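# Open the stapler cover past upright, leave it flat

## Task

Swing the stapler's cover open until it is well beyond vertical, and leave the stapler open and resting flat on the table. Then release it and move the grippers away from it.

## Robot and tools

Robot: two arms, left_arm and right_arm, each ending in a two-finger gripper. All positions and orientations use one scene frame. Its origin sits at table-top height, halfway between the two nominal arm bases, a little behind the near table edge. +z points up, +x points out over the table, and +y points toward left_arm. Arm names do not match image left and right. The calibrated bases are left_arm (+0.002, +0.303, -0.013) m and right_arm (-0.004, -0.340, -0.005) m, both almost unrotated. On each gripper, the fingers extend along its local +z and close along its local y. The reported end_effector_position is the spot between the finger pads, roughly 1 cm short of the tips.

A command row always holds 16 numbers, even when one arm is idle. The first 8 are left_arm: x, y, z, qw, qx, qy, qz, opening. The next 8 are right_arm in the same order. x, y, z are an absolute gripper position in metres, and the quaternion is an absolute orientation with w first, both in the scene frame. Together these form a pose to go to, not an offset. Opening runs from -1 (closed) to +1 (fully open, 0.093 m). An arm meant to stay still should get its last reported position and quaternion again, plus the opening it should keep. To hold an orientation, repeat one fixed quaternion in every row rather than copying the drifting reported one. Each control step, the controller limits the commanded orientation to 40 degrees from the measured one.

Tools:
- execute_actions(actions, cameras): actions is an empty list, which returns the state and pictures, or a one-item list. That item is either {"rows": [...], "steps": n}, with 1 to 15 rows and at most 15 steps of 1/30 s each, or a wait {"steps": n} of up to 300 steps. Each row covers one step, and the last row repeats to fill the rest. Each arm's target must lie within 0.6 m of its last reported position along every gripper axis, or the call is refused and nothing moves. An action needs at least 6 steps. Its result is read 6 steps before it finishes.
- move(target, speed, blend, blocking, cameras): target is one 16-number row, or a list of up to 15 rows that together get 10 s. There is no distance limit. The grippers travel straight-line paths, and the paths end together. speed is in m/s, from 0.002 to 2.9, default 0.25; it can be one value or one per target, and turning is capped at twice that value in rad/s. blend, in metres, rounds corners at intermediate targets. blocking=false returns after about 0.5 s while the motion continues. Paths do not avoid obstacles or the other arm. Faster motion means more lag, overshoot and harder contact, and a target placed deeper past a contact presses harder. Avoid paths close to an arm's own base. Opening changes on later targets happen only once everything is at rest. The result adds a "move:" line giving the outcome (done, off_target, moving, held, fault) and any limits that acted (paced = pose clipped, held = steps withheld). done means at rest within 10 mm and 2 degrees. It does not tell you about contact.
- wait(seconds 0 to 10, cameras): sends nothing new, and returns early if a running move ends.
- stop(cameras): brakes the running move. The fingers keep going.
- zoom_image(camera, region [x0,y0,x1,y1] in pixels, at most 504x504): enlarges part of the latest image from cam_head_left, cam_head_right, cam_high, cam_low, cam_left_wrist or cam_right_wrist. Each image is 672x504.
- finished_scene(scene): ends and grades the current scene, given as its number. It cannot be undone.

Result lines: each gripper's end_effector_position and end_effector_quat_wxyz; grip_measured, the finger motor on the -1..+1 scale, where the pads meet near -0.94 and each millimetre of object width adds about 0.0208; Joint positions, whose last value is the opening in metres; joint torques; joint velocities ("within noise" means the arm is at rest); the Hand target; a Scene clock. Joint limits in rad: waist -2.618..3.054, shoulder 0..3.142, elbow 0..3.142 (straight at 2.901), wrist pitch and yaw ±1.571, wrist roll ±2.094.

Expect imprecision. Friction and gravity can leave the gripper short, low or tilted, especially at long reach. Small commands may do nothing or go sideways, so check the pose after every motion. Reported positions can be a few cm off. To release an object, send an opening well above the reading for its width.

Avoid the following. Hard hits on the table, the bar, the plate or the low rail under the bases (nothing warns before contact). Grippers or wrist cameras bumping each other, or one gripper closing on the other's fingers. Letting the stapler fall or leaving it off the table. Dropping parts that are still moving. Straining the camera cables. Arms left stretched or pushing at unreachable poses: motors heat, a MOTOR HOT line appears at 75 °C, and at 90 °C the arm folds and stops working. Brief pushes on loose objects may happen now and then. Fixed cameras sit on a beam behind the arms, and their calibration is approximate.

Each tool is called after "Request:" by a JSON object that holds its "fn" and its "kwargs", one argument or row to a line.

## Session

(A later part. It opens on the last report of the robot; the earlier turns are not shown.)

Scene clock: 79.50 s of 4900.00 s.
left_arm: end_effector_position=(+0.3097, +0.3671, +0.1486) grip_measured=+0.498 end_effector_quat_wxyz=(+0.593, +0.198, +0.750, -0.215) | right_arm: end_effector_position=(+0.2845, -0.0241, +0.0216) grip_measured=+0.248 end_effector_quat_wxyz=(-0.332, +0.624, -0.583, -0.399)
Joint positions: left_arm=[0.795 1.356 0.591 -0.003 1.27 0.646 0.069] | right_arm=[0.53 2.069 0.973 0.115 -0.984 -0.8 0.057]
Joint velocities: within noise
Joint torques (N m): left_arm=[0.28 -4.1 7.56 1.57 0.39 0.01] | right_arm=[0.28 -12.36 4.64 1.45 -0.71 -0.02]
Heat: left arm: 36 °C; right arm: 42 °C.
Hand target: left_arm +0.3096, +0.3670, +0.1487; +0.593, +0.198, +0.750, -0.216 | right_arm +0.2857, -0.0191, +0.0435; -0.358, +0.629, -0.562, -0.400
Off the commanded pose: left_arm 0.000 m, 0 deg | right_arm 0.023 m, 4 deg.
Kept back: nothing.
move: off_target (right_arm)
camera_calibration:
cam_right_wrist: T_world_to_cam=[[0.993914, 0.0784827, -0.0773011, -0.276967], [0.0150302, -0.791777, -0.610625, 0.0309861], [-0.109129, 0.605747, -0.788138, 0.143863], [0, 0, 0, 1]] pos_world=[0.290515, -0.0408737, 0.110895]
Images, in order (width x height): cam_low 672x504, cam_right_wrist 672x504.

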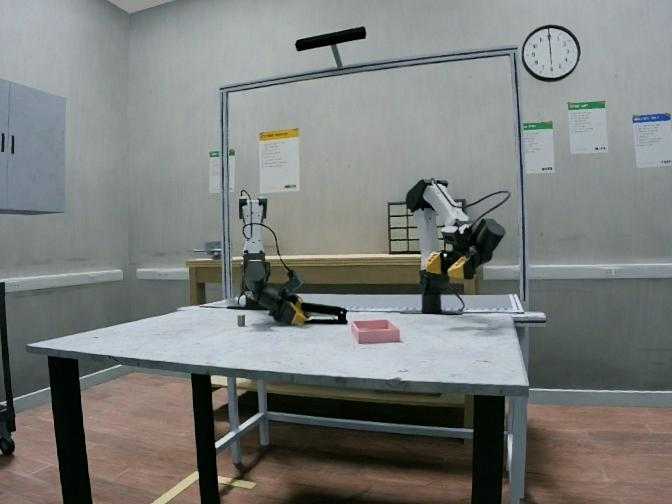

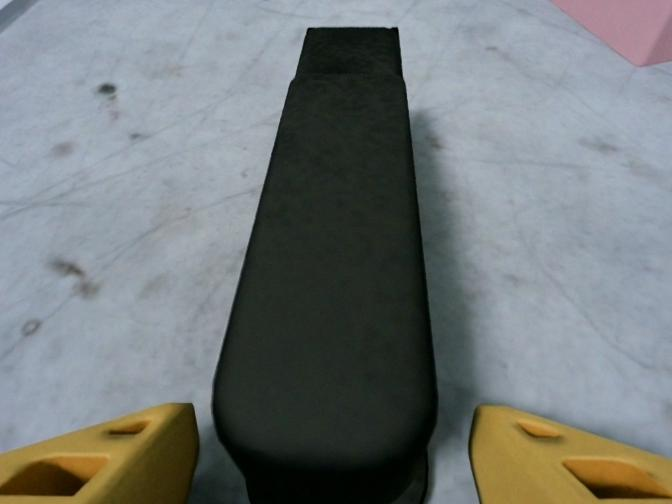

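Request:
{"fn": "wait", "kwargs": {
  "seconds": 0.1
}}

Request:
{"fn": "zoom_image", "kwargs": {
  "camera": "cam_high",
  "region": [400, 150, 550, 350]
}}

Request:
{"fn": "zoom_image", "kwargs": {
  "camera": "cam_head_left",
  "region": [260, 280, 400, 400]
}}

Request:
{"fn": "zoom_image", "kwargs": {
  "camera": "cam_head_right",
  "region": [270, 280, 410, 400]
}}

Scene clock: 80.30 s of 4900.00 s.
left_arm: end_effector_position=(+0.3097, +0.3671, +0.1486) grip_measured=+0.498 end_effector_quat_wxyz=(+0.593, +0.198, +0.750, -0.215) | right_arm: end_effector_position=(+0.2847, -0.0238, +0.0220) grip_measured=+0.248 end_effector_quat_wxyz=(-0.333, +0.624, -0.583, -0.400)
Joint positions: left_arm=[0.795 1.356 0.591 -0.003 1.27 0.646 0.069] | right_arm=[0.53 2.069 0.973 0.117 -0.985 -0.797 0.057]
Joint velocities: within noise
Joint torques (N m): left_arm=[0.28 -4.11 7.54 1.57 0.38 0.01] | right_arm=[0.4 -12.45 4.49 1.48 -0.71 0.02]
Heat: left arm: 36 °C; right arm: 43 °C.
Hand target: left_arm +0.3096, +0.3670, +0.1487; +0.593, +0.198, +0.750, -0.216 | right_arm +0.2856, -0.0191, +0.0435; -0.358, +0.629, -0.562, -0.400
Off the commanded pose: left_arm 0.000 m, 0 deg | right_arm 0.023 m, 4 deg.
Steps of this call (1-24: nothing new was sent). Readings (end_effector_position of left_arm | right_arm):
1: (+0.3097, +0.3671, +0.1486) | (+0.2845, -0.0240, +0.0217)
2: (+0.3097, +0.3671, +0.1486) | (+0.2846, -0.0240, +0.0217)
4: (+0.3097, +0.3671, +0.1486) | (+0.2846, -0.0239, +0.0218)
8: (+0.3097, +0.3671, +0.1486) | (+0.2847, -0.0239, +0.0219)
24: the state above
camera_calibration:
cam_left_wrist: T_world_to_cam=[[-0.545006, -0.833706, 0.088894, 0.462332], [-0.547199, 0.273361, -0.791105, 0.222524], [0.635249, -0.4798, -0.605186, 0.153351], [0, 0, 0, 1]] pos_world=[0.276323, 0.398198, 0.227747]
cam_right_wrist: T_world_to_cam=[[0.993907, 0.0779485, -0.077932, -0.277193], [0.0140235, -0.790711, -0.612029, 0.0317948], [-0.109328, 0.607207, -0.786986, 0.144143], [0, 0, 0, 1]] pos_world=[0.290817, -0.0407773, 0.111296]

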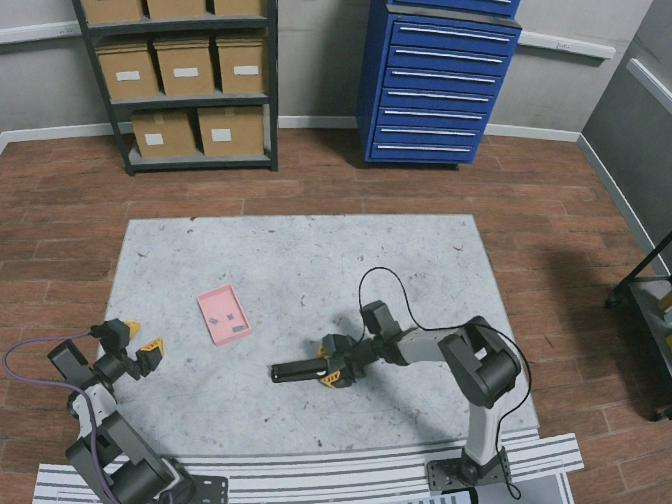

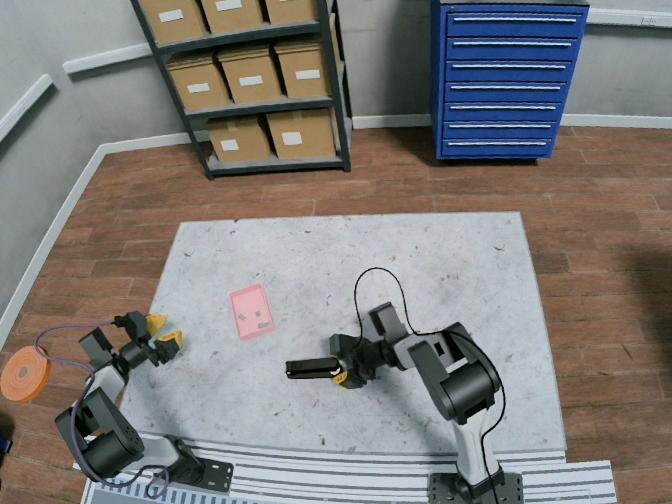

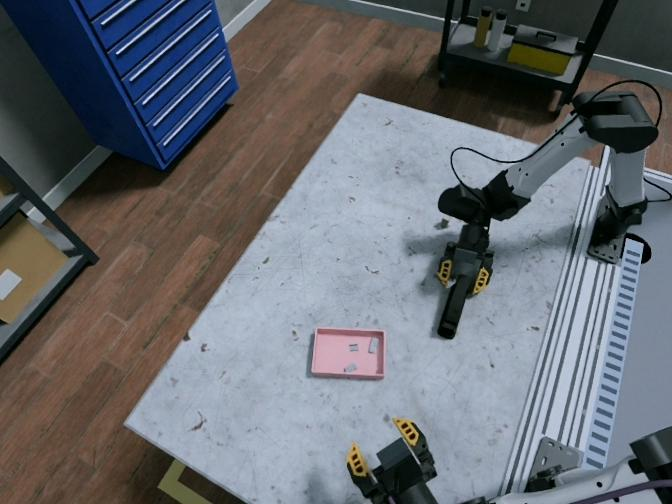

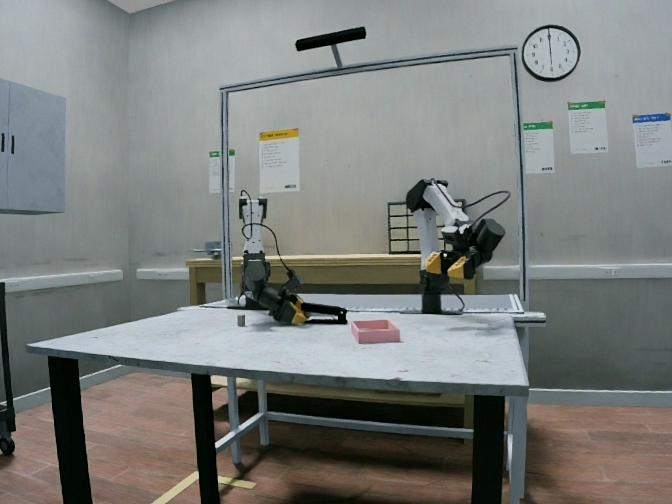

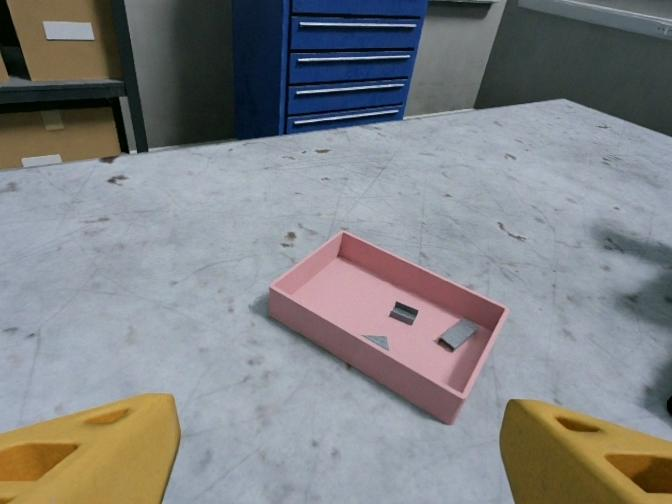

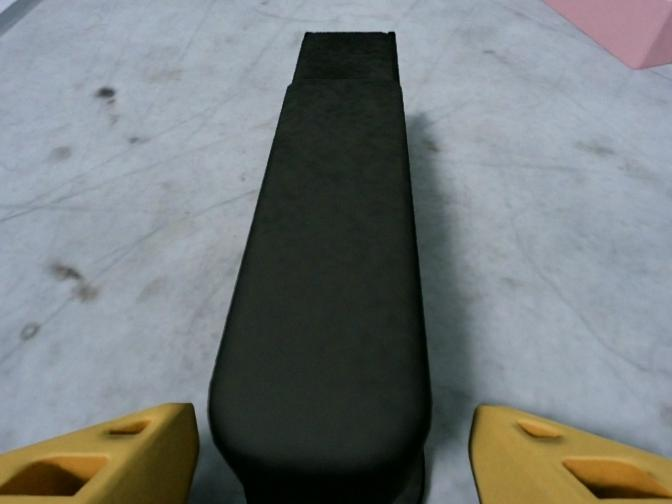

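Scaled by 2.520.

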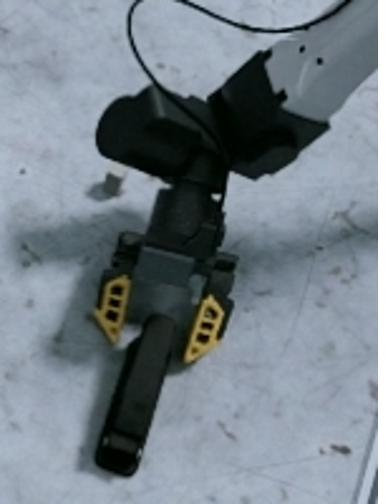

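Scaled by 3.600.

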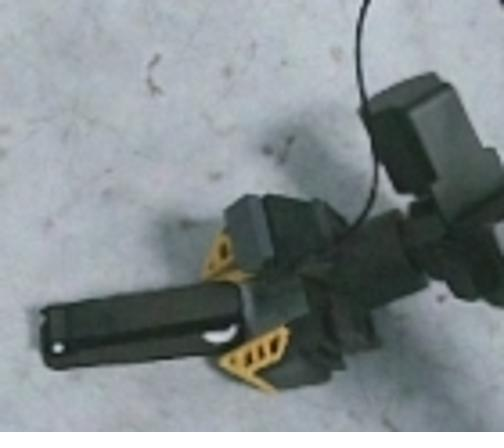

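Scaled by 3.600.

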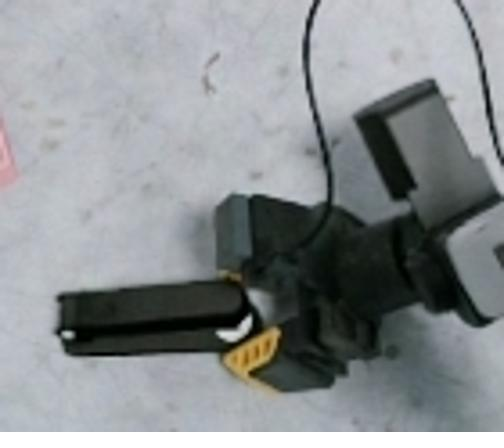

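Request:
{"fn": "move", "kwargs": {
  "target": [
    [0.3096,0.3670,0.1486,0.593,0.198,0.750,-0.216,0.5, 0.2935,-0.085,0.035,0.34,-0.638,0.575,0.385,0.25],
    [0.3096,0.3670,0.1486,0.593,0.198,0.750,-0.216,0.5, 0.2935,-0.085,0.060,0.3584,-0.6282,0.5626,0.4002,0.25]
  ],
  "speed": 0.1,
  "cameras": ["cam_low","cam_right_wrist","cam_head_left"]
}}

Request:
{"fn": "zoom_image", "kwargs": {
  "camera": "cam_low",
  "region": [230, 270, 380, 345]
}}

Scene clock: 82.33 s of 4900.00 s.
left_arm: end_effector_position=(+0.3097, +0.3671, +0.1486) grip_measured=+0.498 end_effector_quat_wxyz=(+0.593, +0.198, +0.750, -0.215) | right_arm: end_effector_position=(+0.2854, -0.0871, +0.0373) grip_measured=+0.248 end_effector_quat_wxyz=(-0.333, +0.622, -0.582, -0.405)
Joint positions: left_arm=[0.795 1.356 0.591 -0.003 1.27 0.646 0.069] | right_arm=[0.356 1.985 0.964 -0.219 -1.074 -1.096 0.057]
Joint velocities: within noise
Joint torques (N m): left_arm=[0.31 -4.11 7.54 1.57 0.38 0] | right_arm=[-0.59 -11.28 6.95 0.78 -0.74 -0.19]
Heat: left arm: 36 °C; right arm: 44 °C.
Hand target: left_arm +0.3096, +0.3670, +0.1487; +0.593, +0.198, +0.750, -0.216 | right_arm +0.2930, -0.0850, +0.0596; -0.358, +0.628, -0.563, -0.400
Off the commanded pose: left_arm 0.000 m, 0 deg | right_arm 0.024 m, 4 deg.
Kept back: nothing.
move: off_target (right_arm)
camera_calibration:
cam_right_wrist: T_world_to_cam=[[0.993067, 0.0813151, -0.0848859, -0.270951], [0.011494, -0.785843, -0.618319, -0.00755357], [-0.116986, 0.613056, -0.78133, 0.197181], [0, 0, 0, 1]] pos_world=[0.292227, -0.104787, 0.126393]
Images, in order (width x height): cam_head_left 672x504, cam_low 672x504, cam_right_wrist 672x504.

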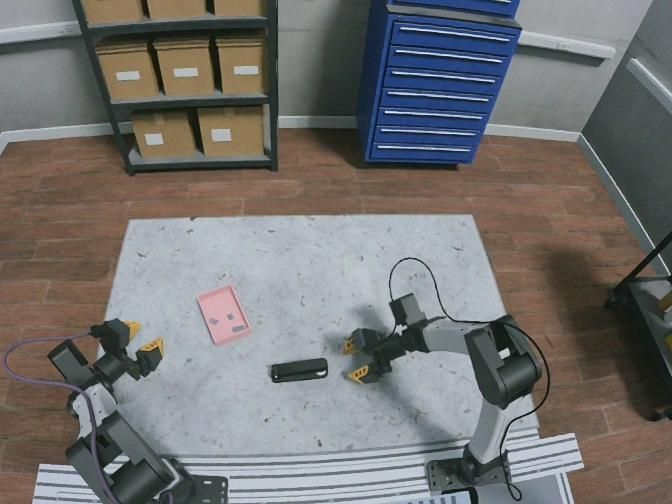

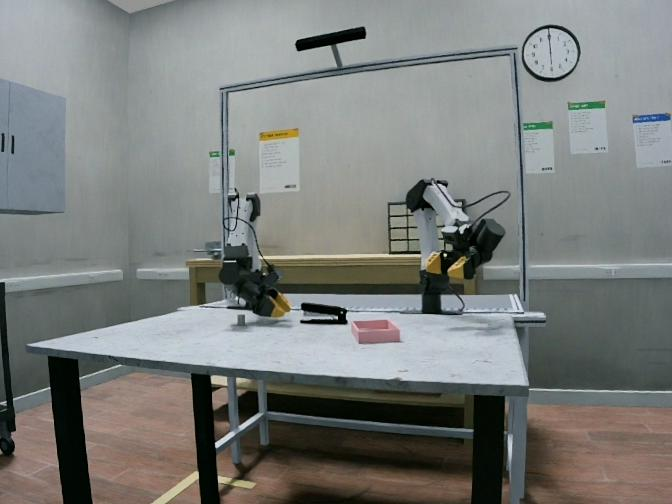

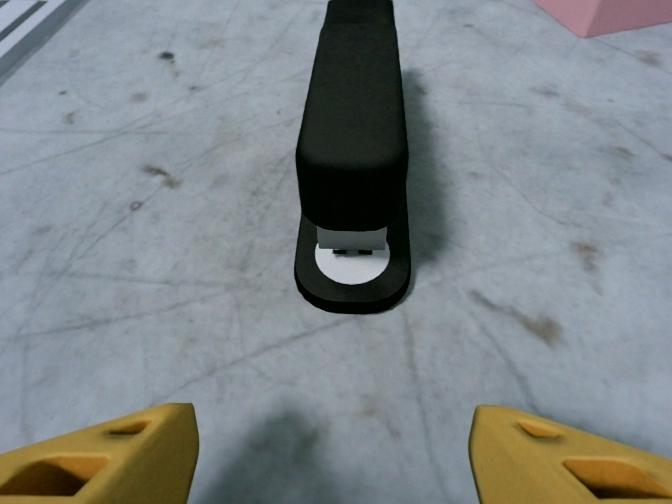

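Scaled by 3.360.

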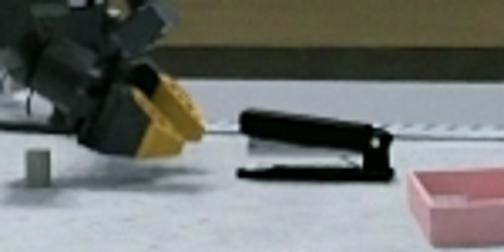

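Request:
{"fn": "move", "kwargs": {
  "target": [
    [0.3,0.34,0.16,0.53,0.35,0.69,-0.34,0.3, 0.2915,-0.075,0.012,0.3394,-0.6359,0.5879,0.3672,0.15],
    [0.275,0.18,0.15,0.35,0.57,0.67,-0.28,0.1, 0.2915,-0.072,0.012,0.3394,-0.6359,0.5879,0.3672,0.15]
  ],
  "speed": 0.15
}}

Request:
{"fn": "zoom_image", "kwargs": {
  "camera": "cam_low",
  "region": [230, 270, 380, 345]
}}

Scene clock: 90.20 s of 4900.00 s.
left_arm: end_effector_position=(+0.2745, +0.1794, +0.1497) grip_measured=+0.102 end_effector_quat_wxyz=(+0.350, +0.572, +0.680, -0.296) | right_arm: end_effector_position=(+0.2902, -0.0738, +0.0184) grip_measured=+0.152 end_effector_quat_wxyz=(-0.340, +0.636, -0.586, -0.370)
Joint positions: left_arm=[0.104 1.462 1.045 -0.996 0.947 1.366 0.05] | right_arm=[0.406 2.014 0.929 -0.049 -0.99 -1.022 0.052]
Joint velocities: within noise
Joint torques (N m): left_arm=[0.01 -6.27 6.46 0.89 0.37 -0.05] | right_arm=[0.4 -6.79 4.77 1.29 -0.47 0]
Heat: left arm: 36 °C; right arm: 44 °C.
Hand target: left_arm +0.2750, +0.1800, +0.1500; +0.354, +0.577, +0.679, -0.284 | right_arm +0.2914, -0.0722, +0.0121; -0.339, +0.636, -0.588, -0.367
Off the commanded pose: left_arm 0.001 m, 2 deg | right_arm 0.007 m, 0 deg.
Kept back: nothing.
move: done
camera_calibration:
cam_left_wrist: T_world_to_cam=[[-0.983877, -0.178841, -0.00113117, 0.303101], [-0.155945, 0.860981, -0.484141, -0.00336306], [0.0875582, -0.476159, -0.874989, 0.276421], [0, 0, 0, 1]] pos_world=[0.273486, 0.188723, 0.24058]
cam_right_wrist: T_world_to_cam=[[0.997797, 0.0606831, -0.0268139, -0.282379], [0.0338493, -0.813262, -0.580912, -0.0180025], [-0.0570583, 0.578725, -0.813524, 0.155567], [0, 0, 0, 1]] pos_world=[0.291243, -0.0875355, 0.108528]

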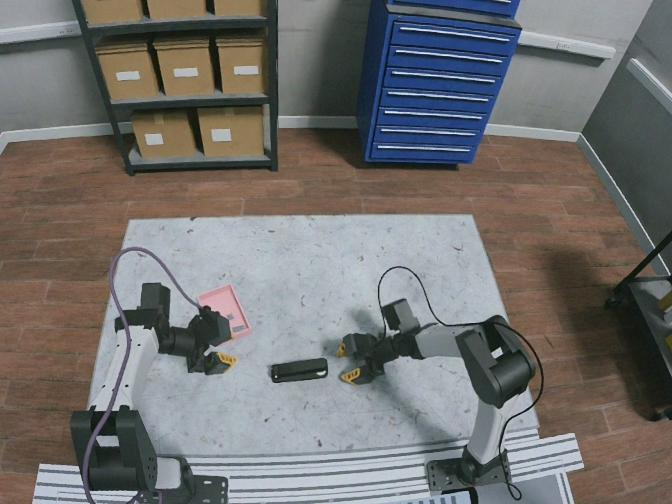

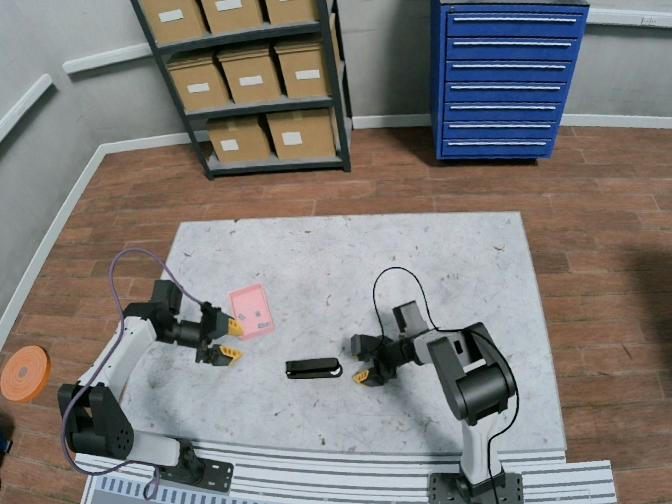

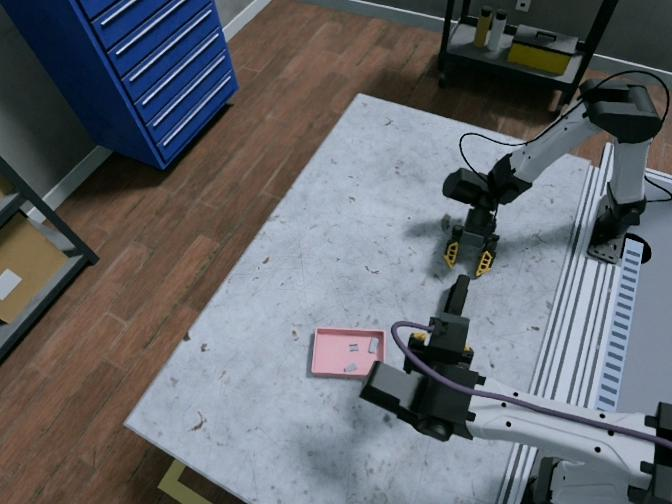

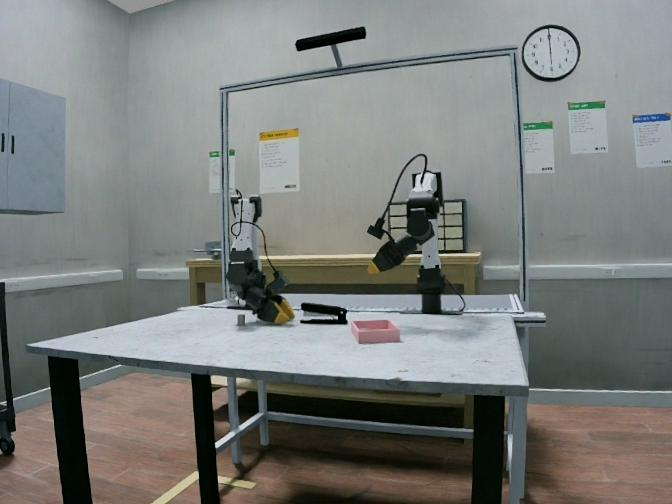

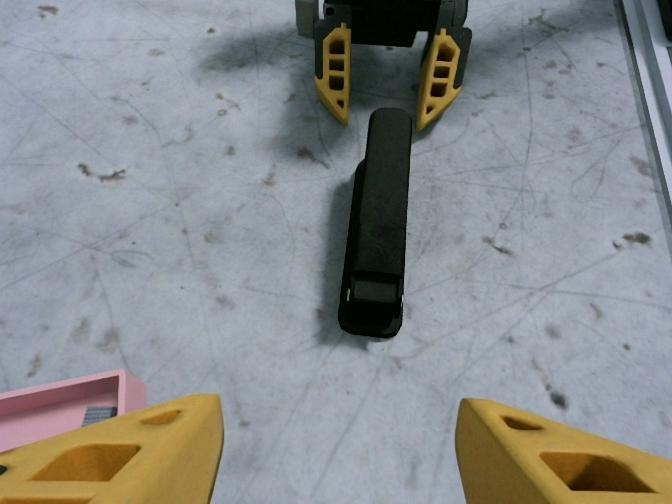

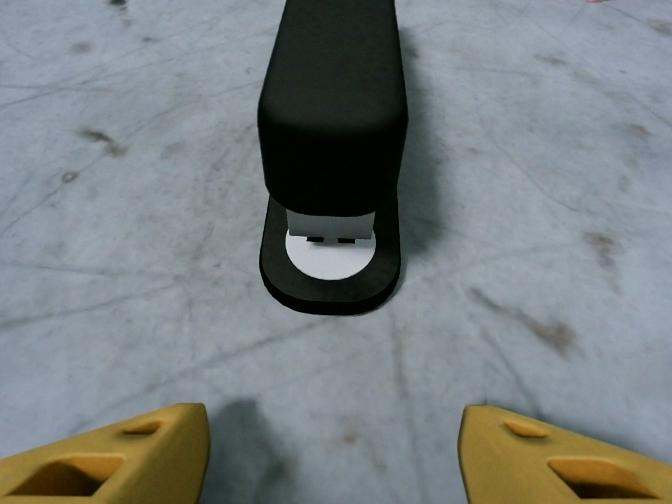

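Scaled by 3.360.

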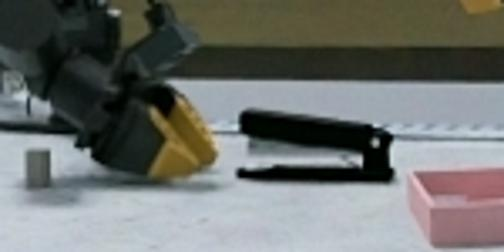

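Request:
{"fn": "move", "kwargs": {
  "target": [
    [0.275,0.16,0.12,0.3266,0.5997,0.6695,-0.2925,0.1, 0.2885,-0.019,0.011,0.3394,-0.6359,0.5879,0.3672,0.15],
    [0.275,0.15,0.12,0.3266,0.5997,0.6695,-0.2925,0.1, 0.2880,-0.019,0.011,0.3394,-0.6359,0.5879,0.3672,-0.12],
    [0.275,0.15,0.12,0.3266,0.5997,0.6695,-0.2925,0.1, 0.2880,-0.019,0.010,0.3394,-0.6359,0.5879,0.3672,-0.6]
  ],
  "speed": 0.08,
  "cameras": ["cam_low","cam_left_wrist","cam_right_wrist"]
}}

Request:
{"fn": "zoom_image", "kwargs": {
  "camera": "cam_low",
  "region": [230, 270, 380, 345]
}}

Scene clock: 99.07 s of 4900.00 s.
left_arm: end_effector_position=(+0.2752, +0.1494, +0.1257) grip_measured=+0.102 end_effector_quat_wxyz=(+0.329, +0.599, +0.667, -0.297) | right_arm: end_effector_position=(+0.2826, -0.0229, +0.0151) grip_measured=-0.369 end_effector_quat_wxyz=(-0.338, +0.636, -0.585, -0.372)
Joint positions: left_arm=[-0.021 1.5 0.997 -0.843 0.905 1.277 0.05] | right_arm=[0.549 2.058 0.945 0.149 -0.923 -0.811 0.027]
Joint velocities: within noise
Joint torques (N m): left_arm=[0.02 -5.24 5.86 1.02 0.34 -0.03] | right_arm=[0.42 -6.8 6.53 1.44 -0.36 0.02]
Heat: left arm: 36 °C; right arm: 43 °C.
Hand target: left_arm +0.2750, +0.1500, +0.1201; +0.327, +0.600, +0.669, -0.292 | right_arm +0.2878, -0.0193, +0.0101; -0.339, +0.636, -0.588, -0.367
Off the commanded pose: left_arm 0.006 m, 1 deg | right_arm 0.008 m, 1 deg.
Kept back: nothing.
move: done
camera_calibration:
cam_left_wrist: T_world_to_cam=[[-0.993349, -0.115137, -0.00119674, 0.291498], [-0.101967, 0.884456, -0.455346, -0.0109671], [0.0534855, -0.452195, -0.890314, 0.248783], [0, 0, 0, 1]] pos_world=[0.275134, 0.15576, 0.21685]
cam_right_wrist: T_world_to_cam=[[0.997346, 0.0658622, -0.0310446, -0.277708], [0.0355141, -0.812235, -0.582249, 0.0212823], [-0.0635637, 0.579601, -0.812418, 0.124756], [0, 0, 0, 1]] pos_world=[0.284145, -0.036732, 0.105124]
Images, in order (width x height): cam_low 672x504, cam_left_wrist 672x504, cam_right_wrist 672x504.

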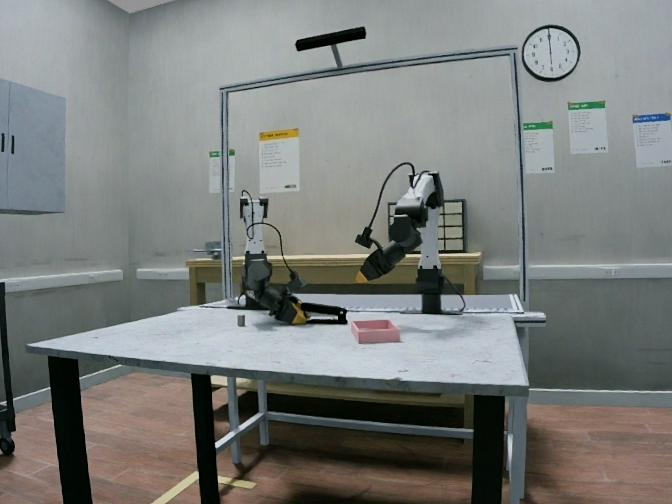

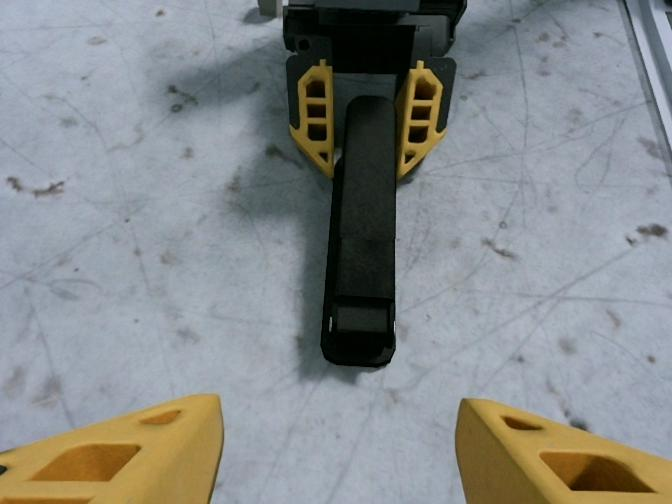

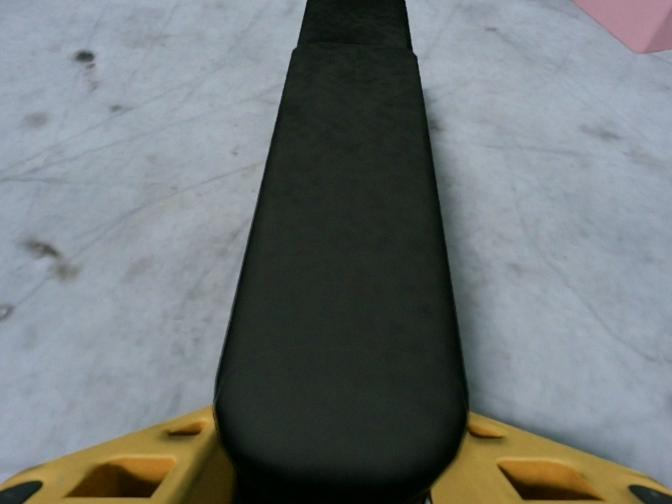

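Scaled by 3.360.

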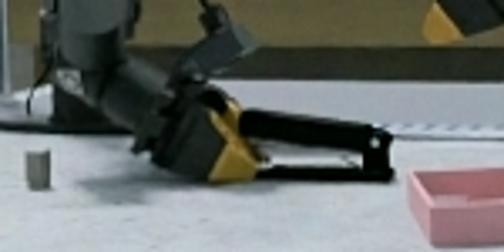

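Request:
{"fn": "move", "kwargs": {
  "target": [
    [0.272,0.068,0.105,0.2208,0.6474,0.7003,-0.2041,0.1, 0.2880,-0.019,0.010,0.3394,-0.6359,0.5879,0.3672,-0.6],
    [0.2745,0.030,0.052,0.2208,0.6474,0.7003,-0.2041,0.1, 0.2880,-0.019,0.010,0.3394,-0.6359,0.5879,0.3672,-0.6]
  ],
  "speed": 0.1,
  "cameras": ["cam_low","cam_left_wrist","cam_right_wrist"]
}}

Request:
{"fn": "zoom_image", "kwargs": {
  "camera": "cam_low",
  "region": [230, 270, 380, 345]
}}

Scene clock: 102.53 s of 4900.00 s.
left_arm: end_effector_position=(+0.2736, +0.0290, +0.0583) grip_measured=+0.102 end_effector_quat_wxyz=(+0.222, +0.649, +0.697, -0.210) | right_arm: end_effector_position=(+0.2826, -0.0229, +0.0151) grip_measured=-0.353 end_effector_quat_wxyz=(-0.338, +0.636, -0.585, -0.372)
Joint positions: left_arm=[-0.529 1.715 1.07 -0.52 0.492 0.814 0.05] | right_arm=[0.549 2.058 0.945 0.149 -0.923 -0.811 0.028]
Joint velocities: within noise
Joint torques (N m): left_arm=[0.06 -6.63 6.2 1.49 0.07 -0.03] | right_arm=[0.34 -6.75 6.48 1.46 -0.35 0.03]
Heat: left arm: 36 °C; right arm: 43 °C.
Hand target: left_arm +0.2744, +0.0301, +0.0521; +0.221, +0.647, +0.700, -0.204 | right_arm +0.2878, -0.0193, +0.0101; -0.339, +0.636, -0.588, -0.367
Off the commanded pose: left_arm 0.006 m, 1 deg | right_arm 0.008 m, 1 deg.
Kept back: nothing.
move: done
camera_calibration:
cam_left_wrist: T_world_to_cam=[[-0.997047, -0.0767859, -0.000778711, 0.275804], [-0.0754837, 0.9819, -0.173711, 0.0381176], [0.0141032, -0.173139, -0.984796, 0.142536], [0, 0, 0, 1]] pos_world=[0.275857, 0.00842878, 0.147205]
cam_right_wrist: T_world_to_cam=[[0.997346, 0.0658622, -0.0310446, -0.277708], [0.0355141, -0.812235, -0.582249, 0.0212823], [-0.0635637, 0.579601, -0.812418, 0.124756], [0, 0, 0, 1]] pos_world=[0.284145, -0.036732, 0.105124]
Images, in order (width x height): cam_low 672x504, cam_left_wrist 672x504, cam_right_wrist 672x504.

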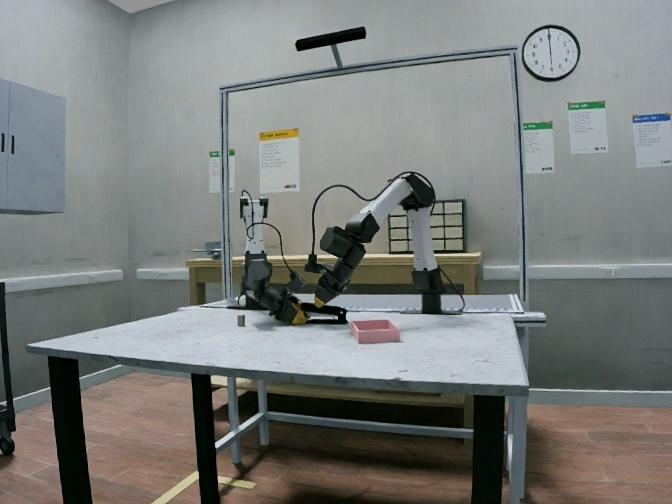

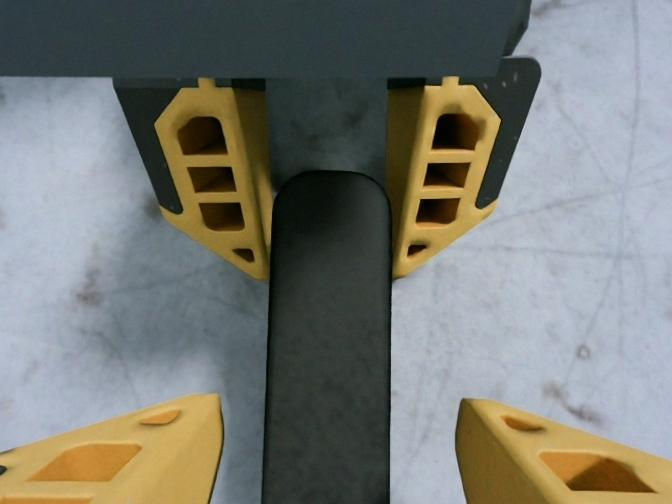

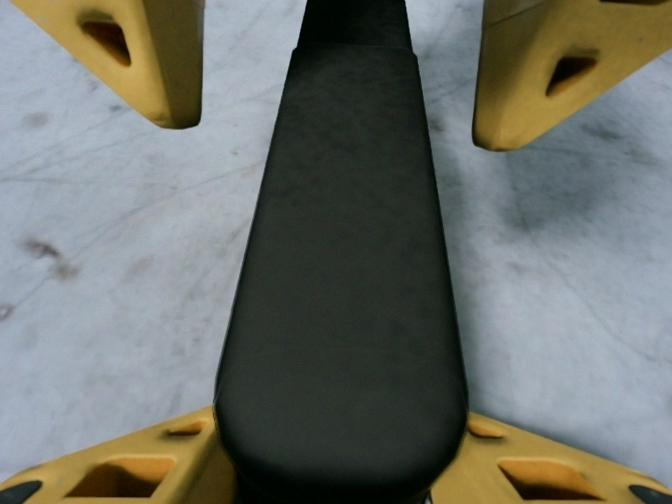

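Scaled by 3.360.

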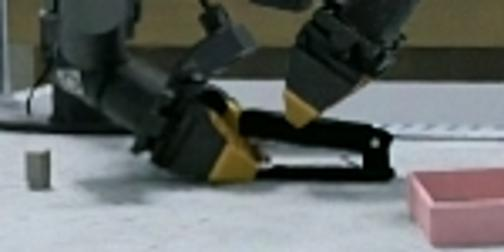

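Request:
{"fn": "move", "kwargs": {
  "target": [
    [0.2775,0.0285,0.038,0.2208,0.6474,0.7003,-0.2041,-0.1, 0.2880,-0.019,0.010,0.3394,-0.6359,0.5879,0.3672,-0.6],
    [0.277,0.0285,0.039,0.2208,0.6474,0.7003,-0.2041,-0.33, 0.2880,-0.019,0.010,0.3394,-0.6359,0.5879,0.3672,-0.6],
    [0.277,0.0285,0.040,0.2208,0.6474,0.7003,-0.2041,-0.6, 0.2880,-0.019,0.010,0.3394,-0.6359,0.5879,0.3672,-0.6]
  ],
  "speed": 0.08,
  "cameras": ["cam_low","cam_left_wrist","cam_right_wrist"]
}}

Request:
{"fn": "zoom_image", "kwargs": {
  "camera": "cam_low",
  "region": [230, 270, 380, 345]
}}

Scene clock: 105.33 s of 4900.00 s.
left_arm: end_effector_position=(+0.2761, +0.0272, +0.0452) grip_measured=-0.542 end_effector_quat_wxyz=(+0.222, +0.649, +0.697, -0.210) | right_arm: end_effector_position=(+0.2827, -0.0229, +0.0152) grip_measured=-0.353 end_effector_quat_wxyz=(-0.338, +0.636, -0.585, -0.372)
Joint positions: left_arm=[-0.53 1.748 1.051 -0.47 0.491 0.813 0.019] | right_arm=[0.549 2.058 0.945 0.15 -0.923 -0.81 0.028]
Joint velocities: within noise
Joint torques (N m): left_arm=[0.14 -6.95 6.3 1.48 0.06 -0.06] | right_arm=[0.46 -6.72 6.5 1.46 -0.34 0.01]
Heat: left arm: 36 °C; right arm: 42 °C.
Hand target: left_arm +0.2769, +0.0285, +0.0401; +0.221, +0.647, +0.700, -0.204 | right_arm +0.2878, -0.0193, +0.0101; -0.339, +0.636, -0.588, -0.367
Off the commanded pose: left_arm 0.005 m, 1 deg | right_arm 0.008 m, 1 deg.
Kept back: nothing.
move: done
camera_calibration:
cam_left_wrist: T_world_to_cam=[[-0.997059, -0.0766277, -0.00105774, 0.278188], [-0.0752881, 0.982018, -0.173127, 0.0376833], [0.0143051, -0.172538, -0.984899, 0.129341], [0, 0, 0, 1]] pos_world=[0.278357, 0.00662748, 0.134206]
cam_right_wrist: T_world_to_cam=[[0.997375, 0.0651108, -0.0316863, -0.277775], [0.0345124, -0.812123, -0.582465, 0.0216471], [-0.0636579, 0.579842, -0.812238, 0.124861], [0, 0, 0, 1]] pos_world=[0.284247, -0.0367333, 0.105224]
Images, in order (width x height): cam_low 672x504, cam_left_wrist 672x504, cam_right_wrist 672x504.

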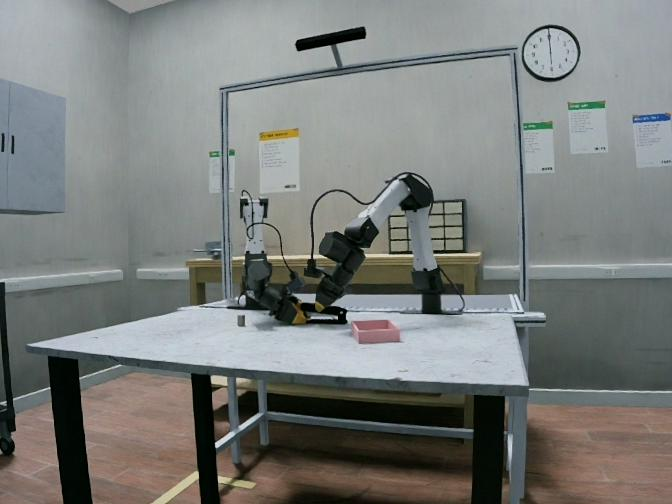

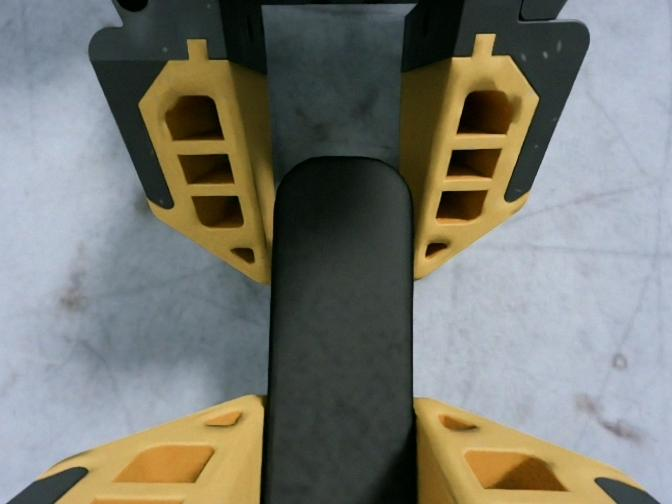

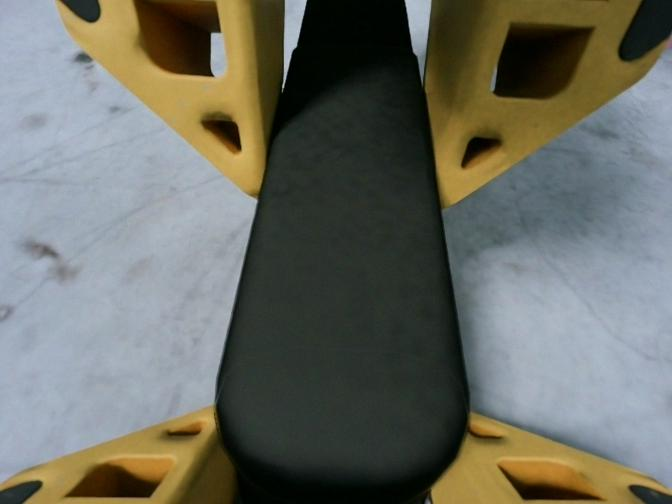

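Scaled by 3.360.

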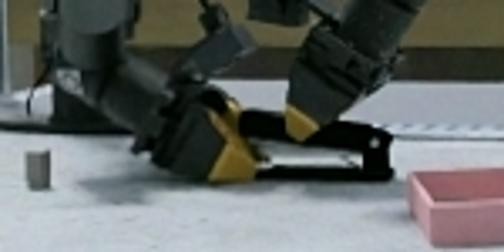

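Request:
{"fn": "move", "kwargs": {
  "target": [
    [0.2766,0.0360,0.068,0.3276,0.6075,0.6571,-0.3029,-0.6, 0.2880,-0.019,0.010,0.3394,-0.6359,0.5879,0.3672,-0.6],
    [0.2755,0.0510,0.086,0.4368,0.5457,0.5903,-0.4038,-0.6, 0.2880,-0.019,0.010,0.3394,-0.6359,0.5879,0.3672,-0.6]
  ],
  "speed": 0.06,
  "blend": 0.008,
  "cameras": ["cam_low","cam_left_wrist","cam_right_wrist"]
}}

Request:
{"fn": "zoom_image", "kwargs": {
  "camera": "cam_low",
  "region": [230, 270, 380, 345]
}}

Scene clock: 111.73 s of 4900.00 s.
left_arm: end_effector_position=(+0.2720, +0.0487, +0.0821) grip_measured=-0.542 end_effector_quat_wxyz=(+0.426, +0.553, +0.595, -0.400) | right_arm: end_effector_position=(+0.2817, -0.0211, +0.0156) grip_measured=-0.353 end_effector_quat_wxyz=(-0.337, +0.635, -0.586, -0.374)
Joint positions: left_arm=[-0.296 1.665 0.618 0.358 1.055 0.608 0.019] | right_arm=[0.554 2.058 0.945 0.154 -0.923 -0.799 0.028]
Joint velocities: within noise
Joint torques (N m): left_arm=[1.77 -5.75 5.98 2.3 0.51 -0.22] | right_arm=[-0.02 -6.78 6.46 1.37 -0.34 -0.11]
Heat: left arm: 36 °C; right arm: 42 °C.
Hand target: left_arm +0.2754, +0.0511, +0.0860; +0.436, +0.547, +0.590, -0.403 | right_arm +0.2878, -0.0193, +0.0101; -0.339, +0.636, -0.588, -0.367
Off the commanded pose: left_arm 0.006 m, 2 deg | right_arm 0.009 m, 1 deg.
Kept back: nothing.
move: done
camera_calibration:
cam_left_wrist: T_world_to_cam=[[-0.996892, -0.0786575, 0.00430157, 0.275442], [-0.0578494, 0.693923, -0.717722, 0.0767028], [0.0534693, -0.71574, -0.696317, 0.161456], [0, 0, 0, 1]] pos_world=[0.27039, 0.0840003, 0.166291]
cam_right_wrist: T_world_to_cam=[[0.997227, 0.0646879, -0.0368067, -0.276815], [0.0310814, -0.811315, -0.583782, 0.0244135], [-0.0676254, 0.581019, -0.811076, 0.125211], [0, 0, 0, 1]] pos_world=[0.283756, -0.0350361, 0.105619]
Images, in order (width x height): cam_low 672x504, cam_left_wrist 672x504, cam_right_wrist 672x504.

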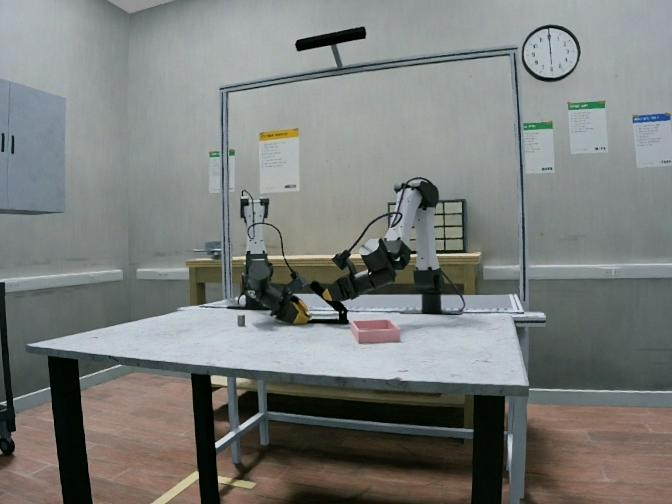

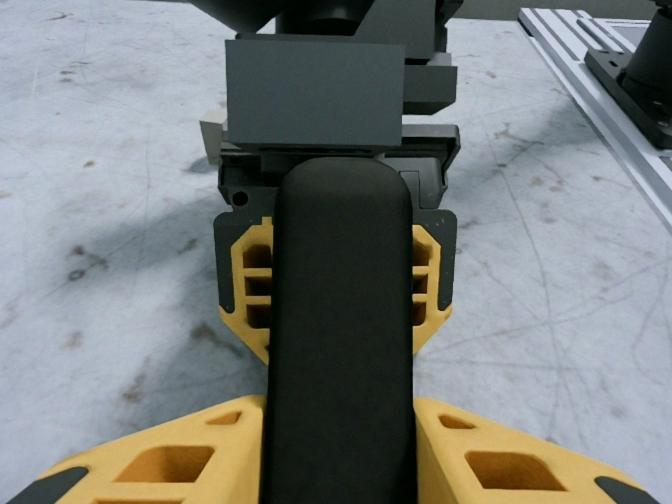

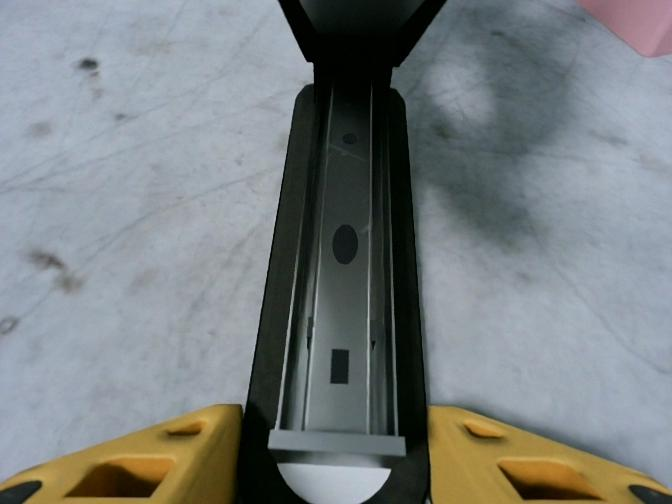

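Scaled by 3.360.

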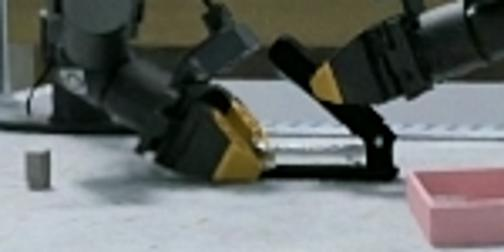

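Request:
{"fn": "move", "kwargs": {
  "target": [
    [0.2745,0.0580,0.092,0.472,0.519,0.562,-0.438,-0.6, 0.2880,-0.019,0.010,0.3394,-0.6359,0.5879,0.3672,-0.6],
    [0.2745,0.0655,0.096,0.5,0.495,0.536,-0.463,-0.6, 0.2880,-0.019,0.010,0.3394,-0.6359,0.5879,0.3672,-0.6]
  ],
  "speed": 0.06,
  "blend": 0.008,
  "cameras": ["cam_low","cam_left_wrist","cam_right_wrist"]
}}

Request:
{"fn": "zoom_image", "kwargs": {
  "camera": "cam_low",
  "region": [230, 270, 380, 345]
}}

Scene clock: 114.43 s of 4900.00 s.
left_arm: end_effector_position=(+0.2716, +0.0615, +0.0921) grip_measured=-0.542 end_effector_quat_wxyz=(+0.490, +0.501, +0.540, -0.466) | right_arm: end_effector_position=(+0.2817, -0.0211, +0.0156) grip_measured=-0.353 end_effector_quat_wxyz=(-0.335, +0.632, -0.589, -0.376)
Joint positions: left_arm=[-0.224 1.863 0.468 1.154 1.224 0.207 0.019] | right_arm=[0.554 2.058 0.945 0.154 -0.923 -0.789 0.028]
Joint velocities: within noise
Joint torques (N m): left_arm=[1.63 -5.98 4.11 2.4 0.01 -0.18] | right_arm=[-0.03 -6.68 6.45 1.41 -0.33 -0.16]
Heat: left arm: 36 °C; right arm: 42 °C.
Hand target: left_arm +0.2744, +0.0655, +0.0960; +0.500, +0.497, +0.537, -0.463 | right_arm +0.2878, -0.0193, +0.0101; -0.339, +0.636, -0.588, -0.367
Off the commanded pose: left_arm 0.006 m, 1 deg | right_arm 0.009 m, 1 deg.
Kept back: nothing.
move: done
camera_calibration:
cam_left_wrist: T_world_to_cam=[[-0.997228, -0.0730732, 0.0140314, 0.274879], [-0.0491671, 0.505581, -0.861377, 0.097391], [0.0558495, -0.859679, -0.507772, 0.168487], [0, 0, 0, 1]] pos_world=[0.269495, 0.115692, 0.165586]
cam_right_wrist: T_world_to_cam=[[0.997184, 0.0601259, -0.0448116, -0.276733], [0.0227341, -0.811858, -0.583412, 0.0267009], [-0.0714588, 0.58075, -0.810939, 0.126313], [0, 0, 0, 1]] pos_world=[0.284373, -0.0350402, 0.105609]
Images, in order (width x height): cam_low 672x504, cam_left_wrist 672x504, cam_right_wrist 672x504.

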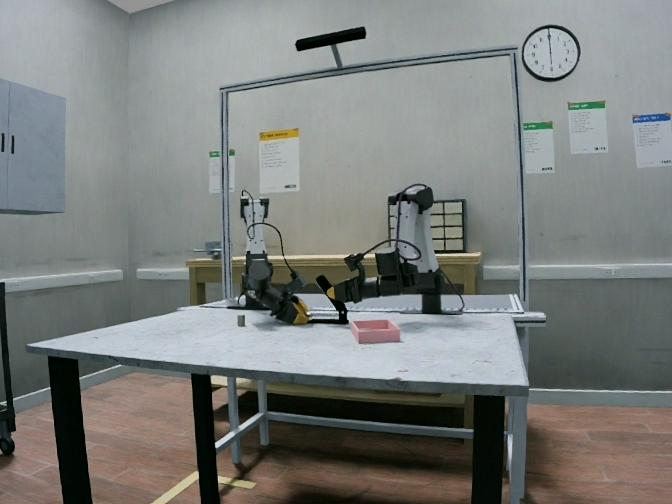

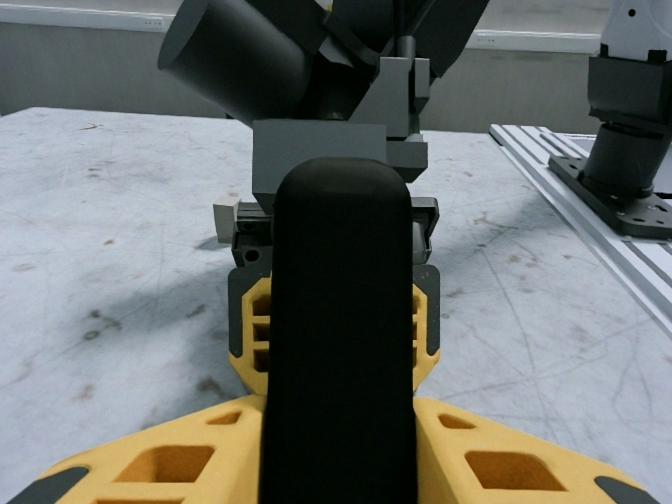

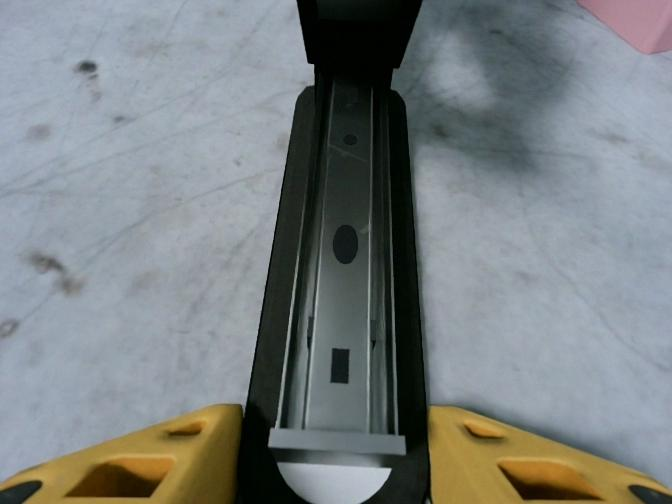

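Scaled by 3.360.

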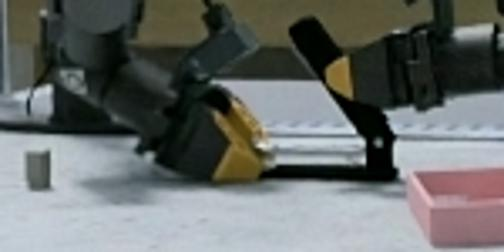

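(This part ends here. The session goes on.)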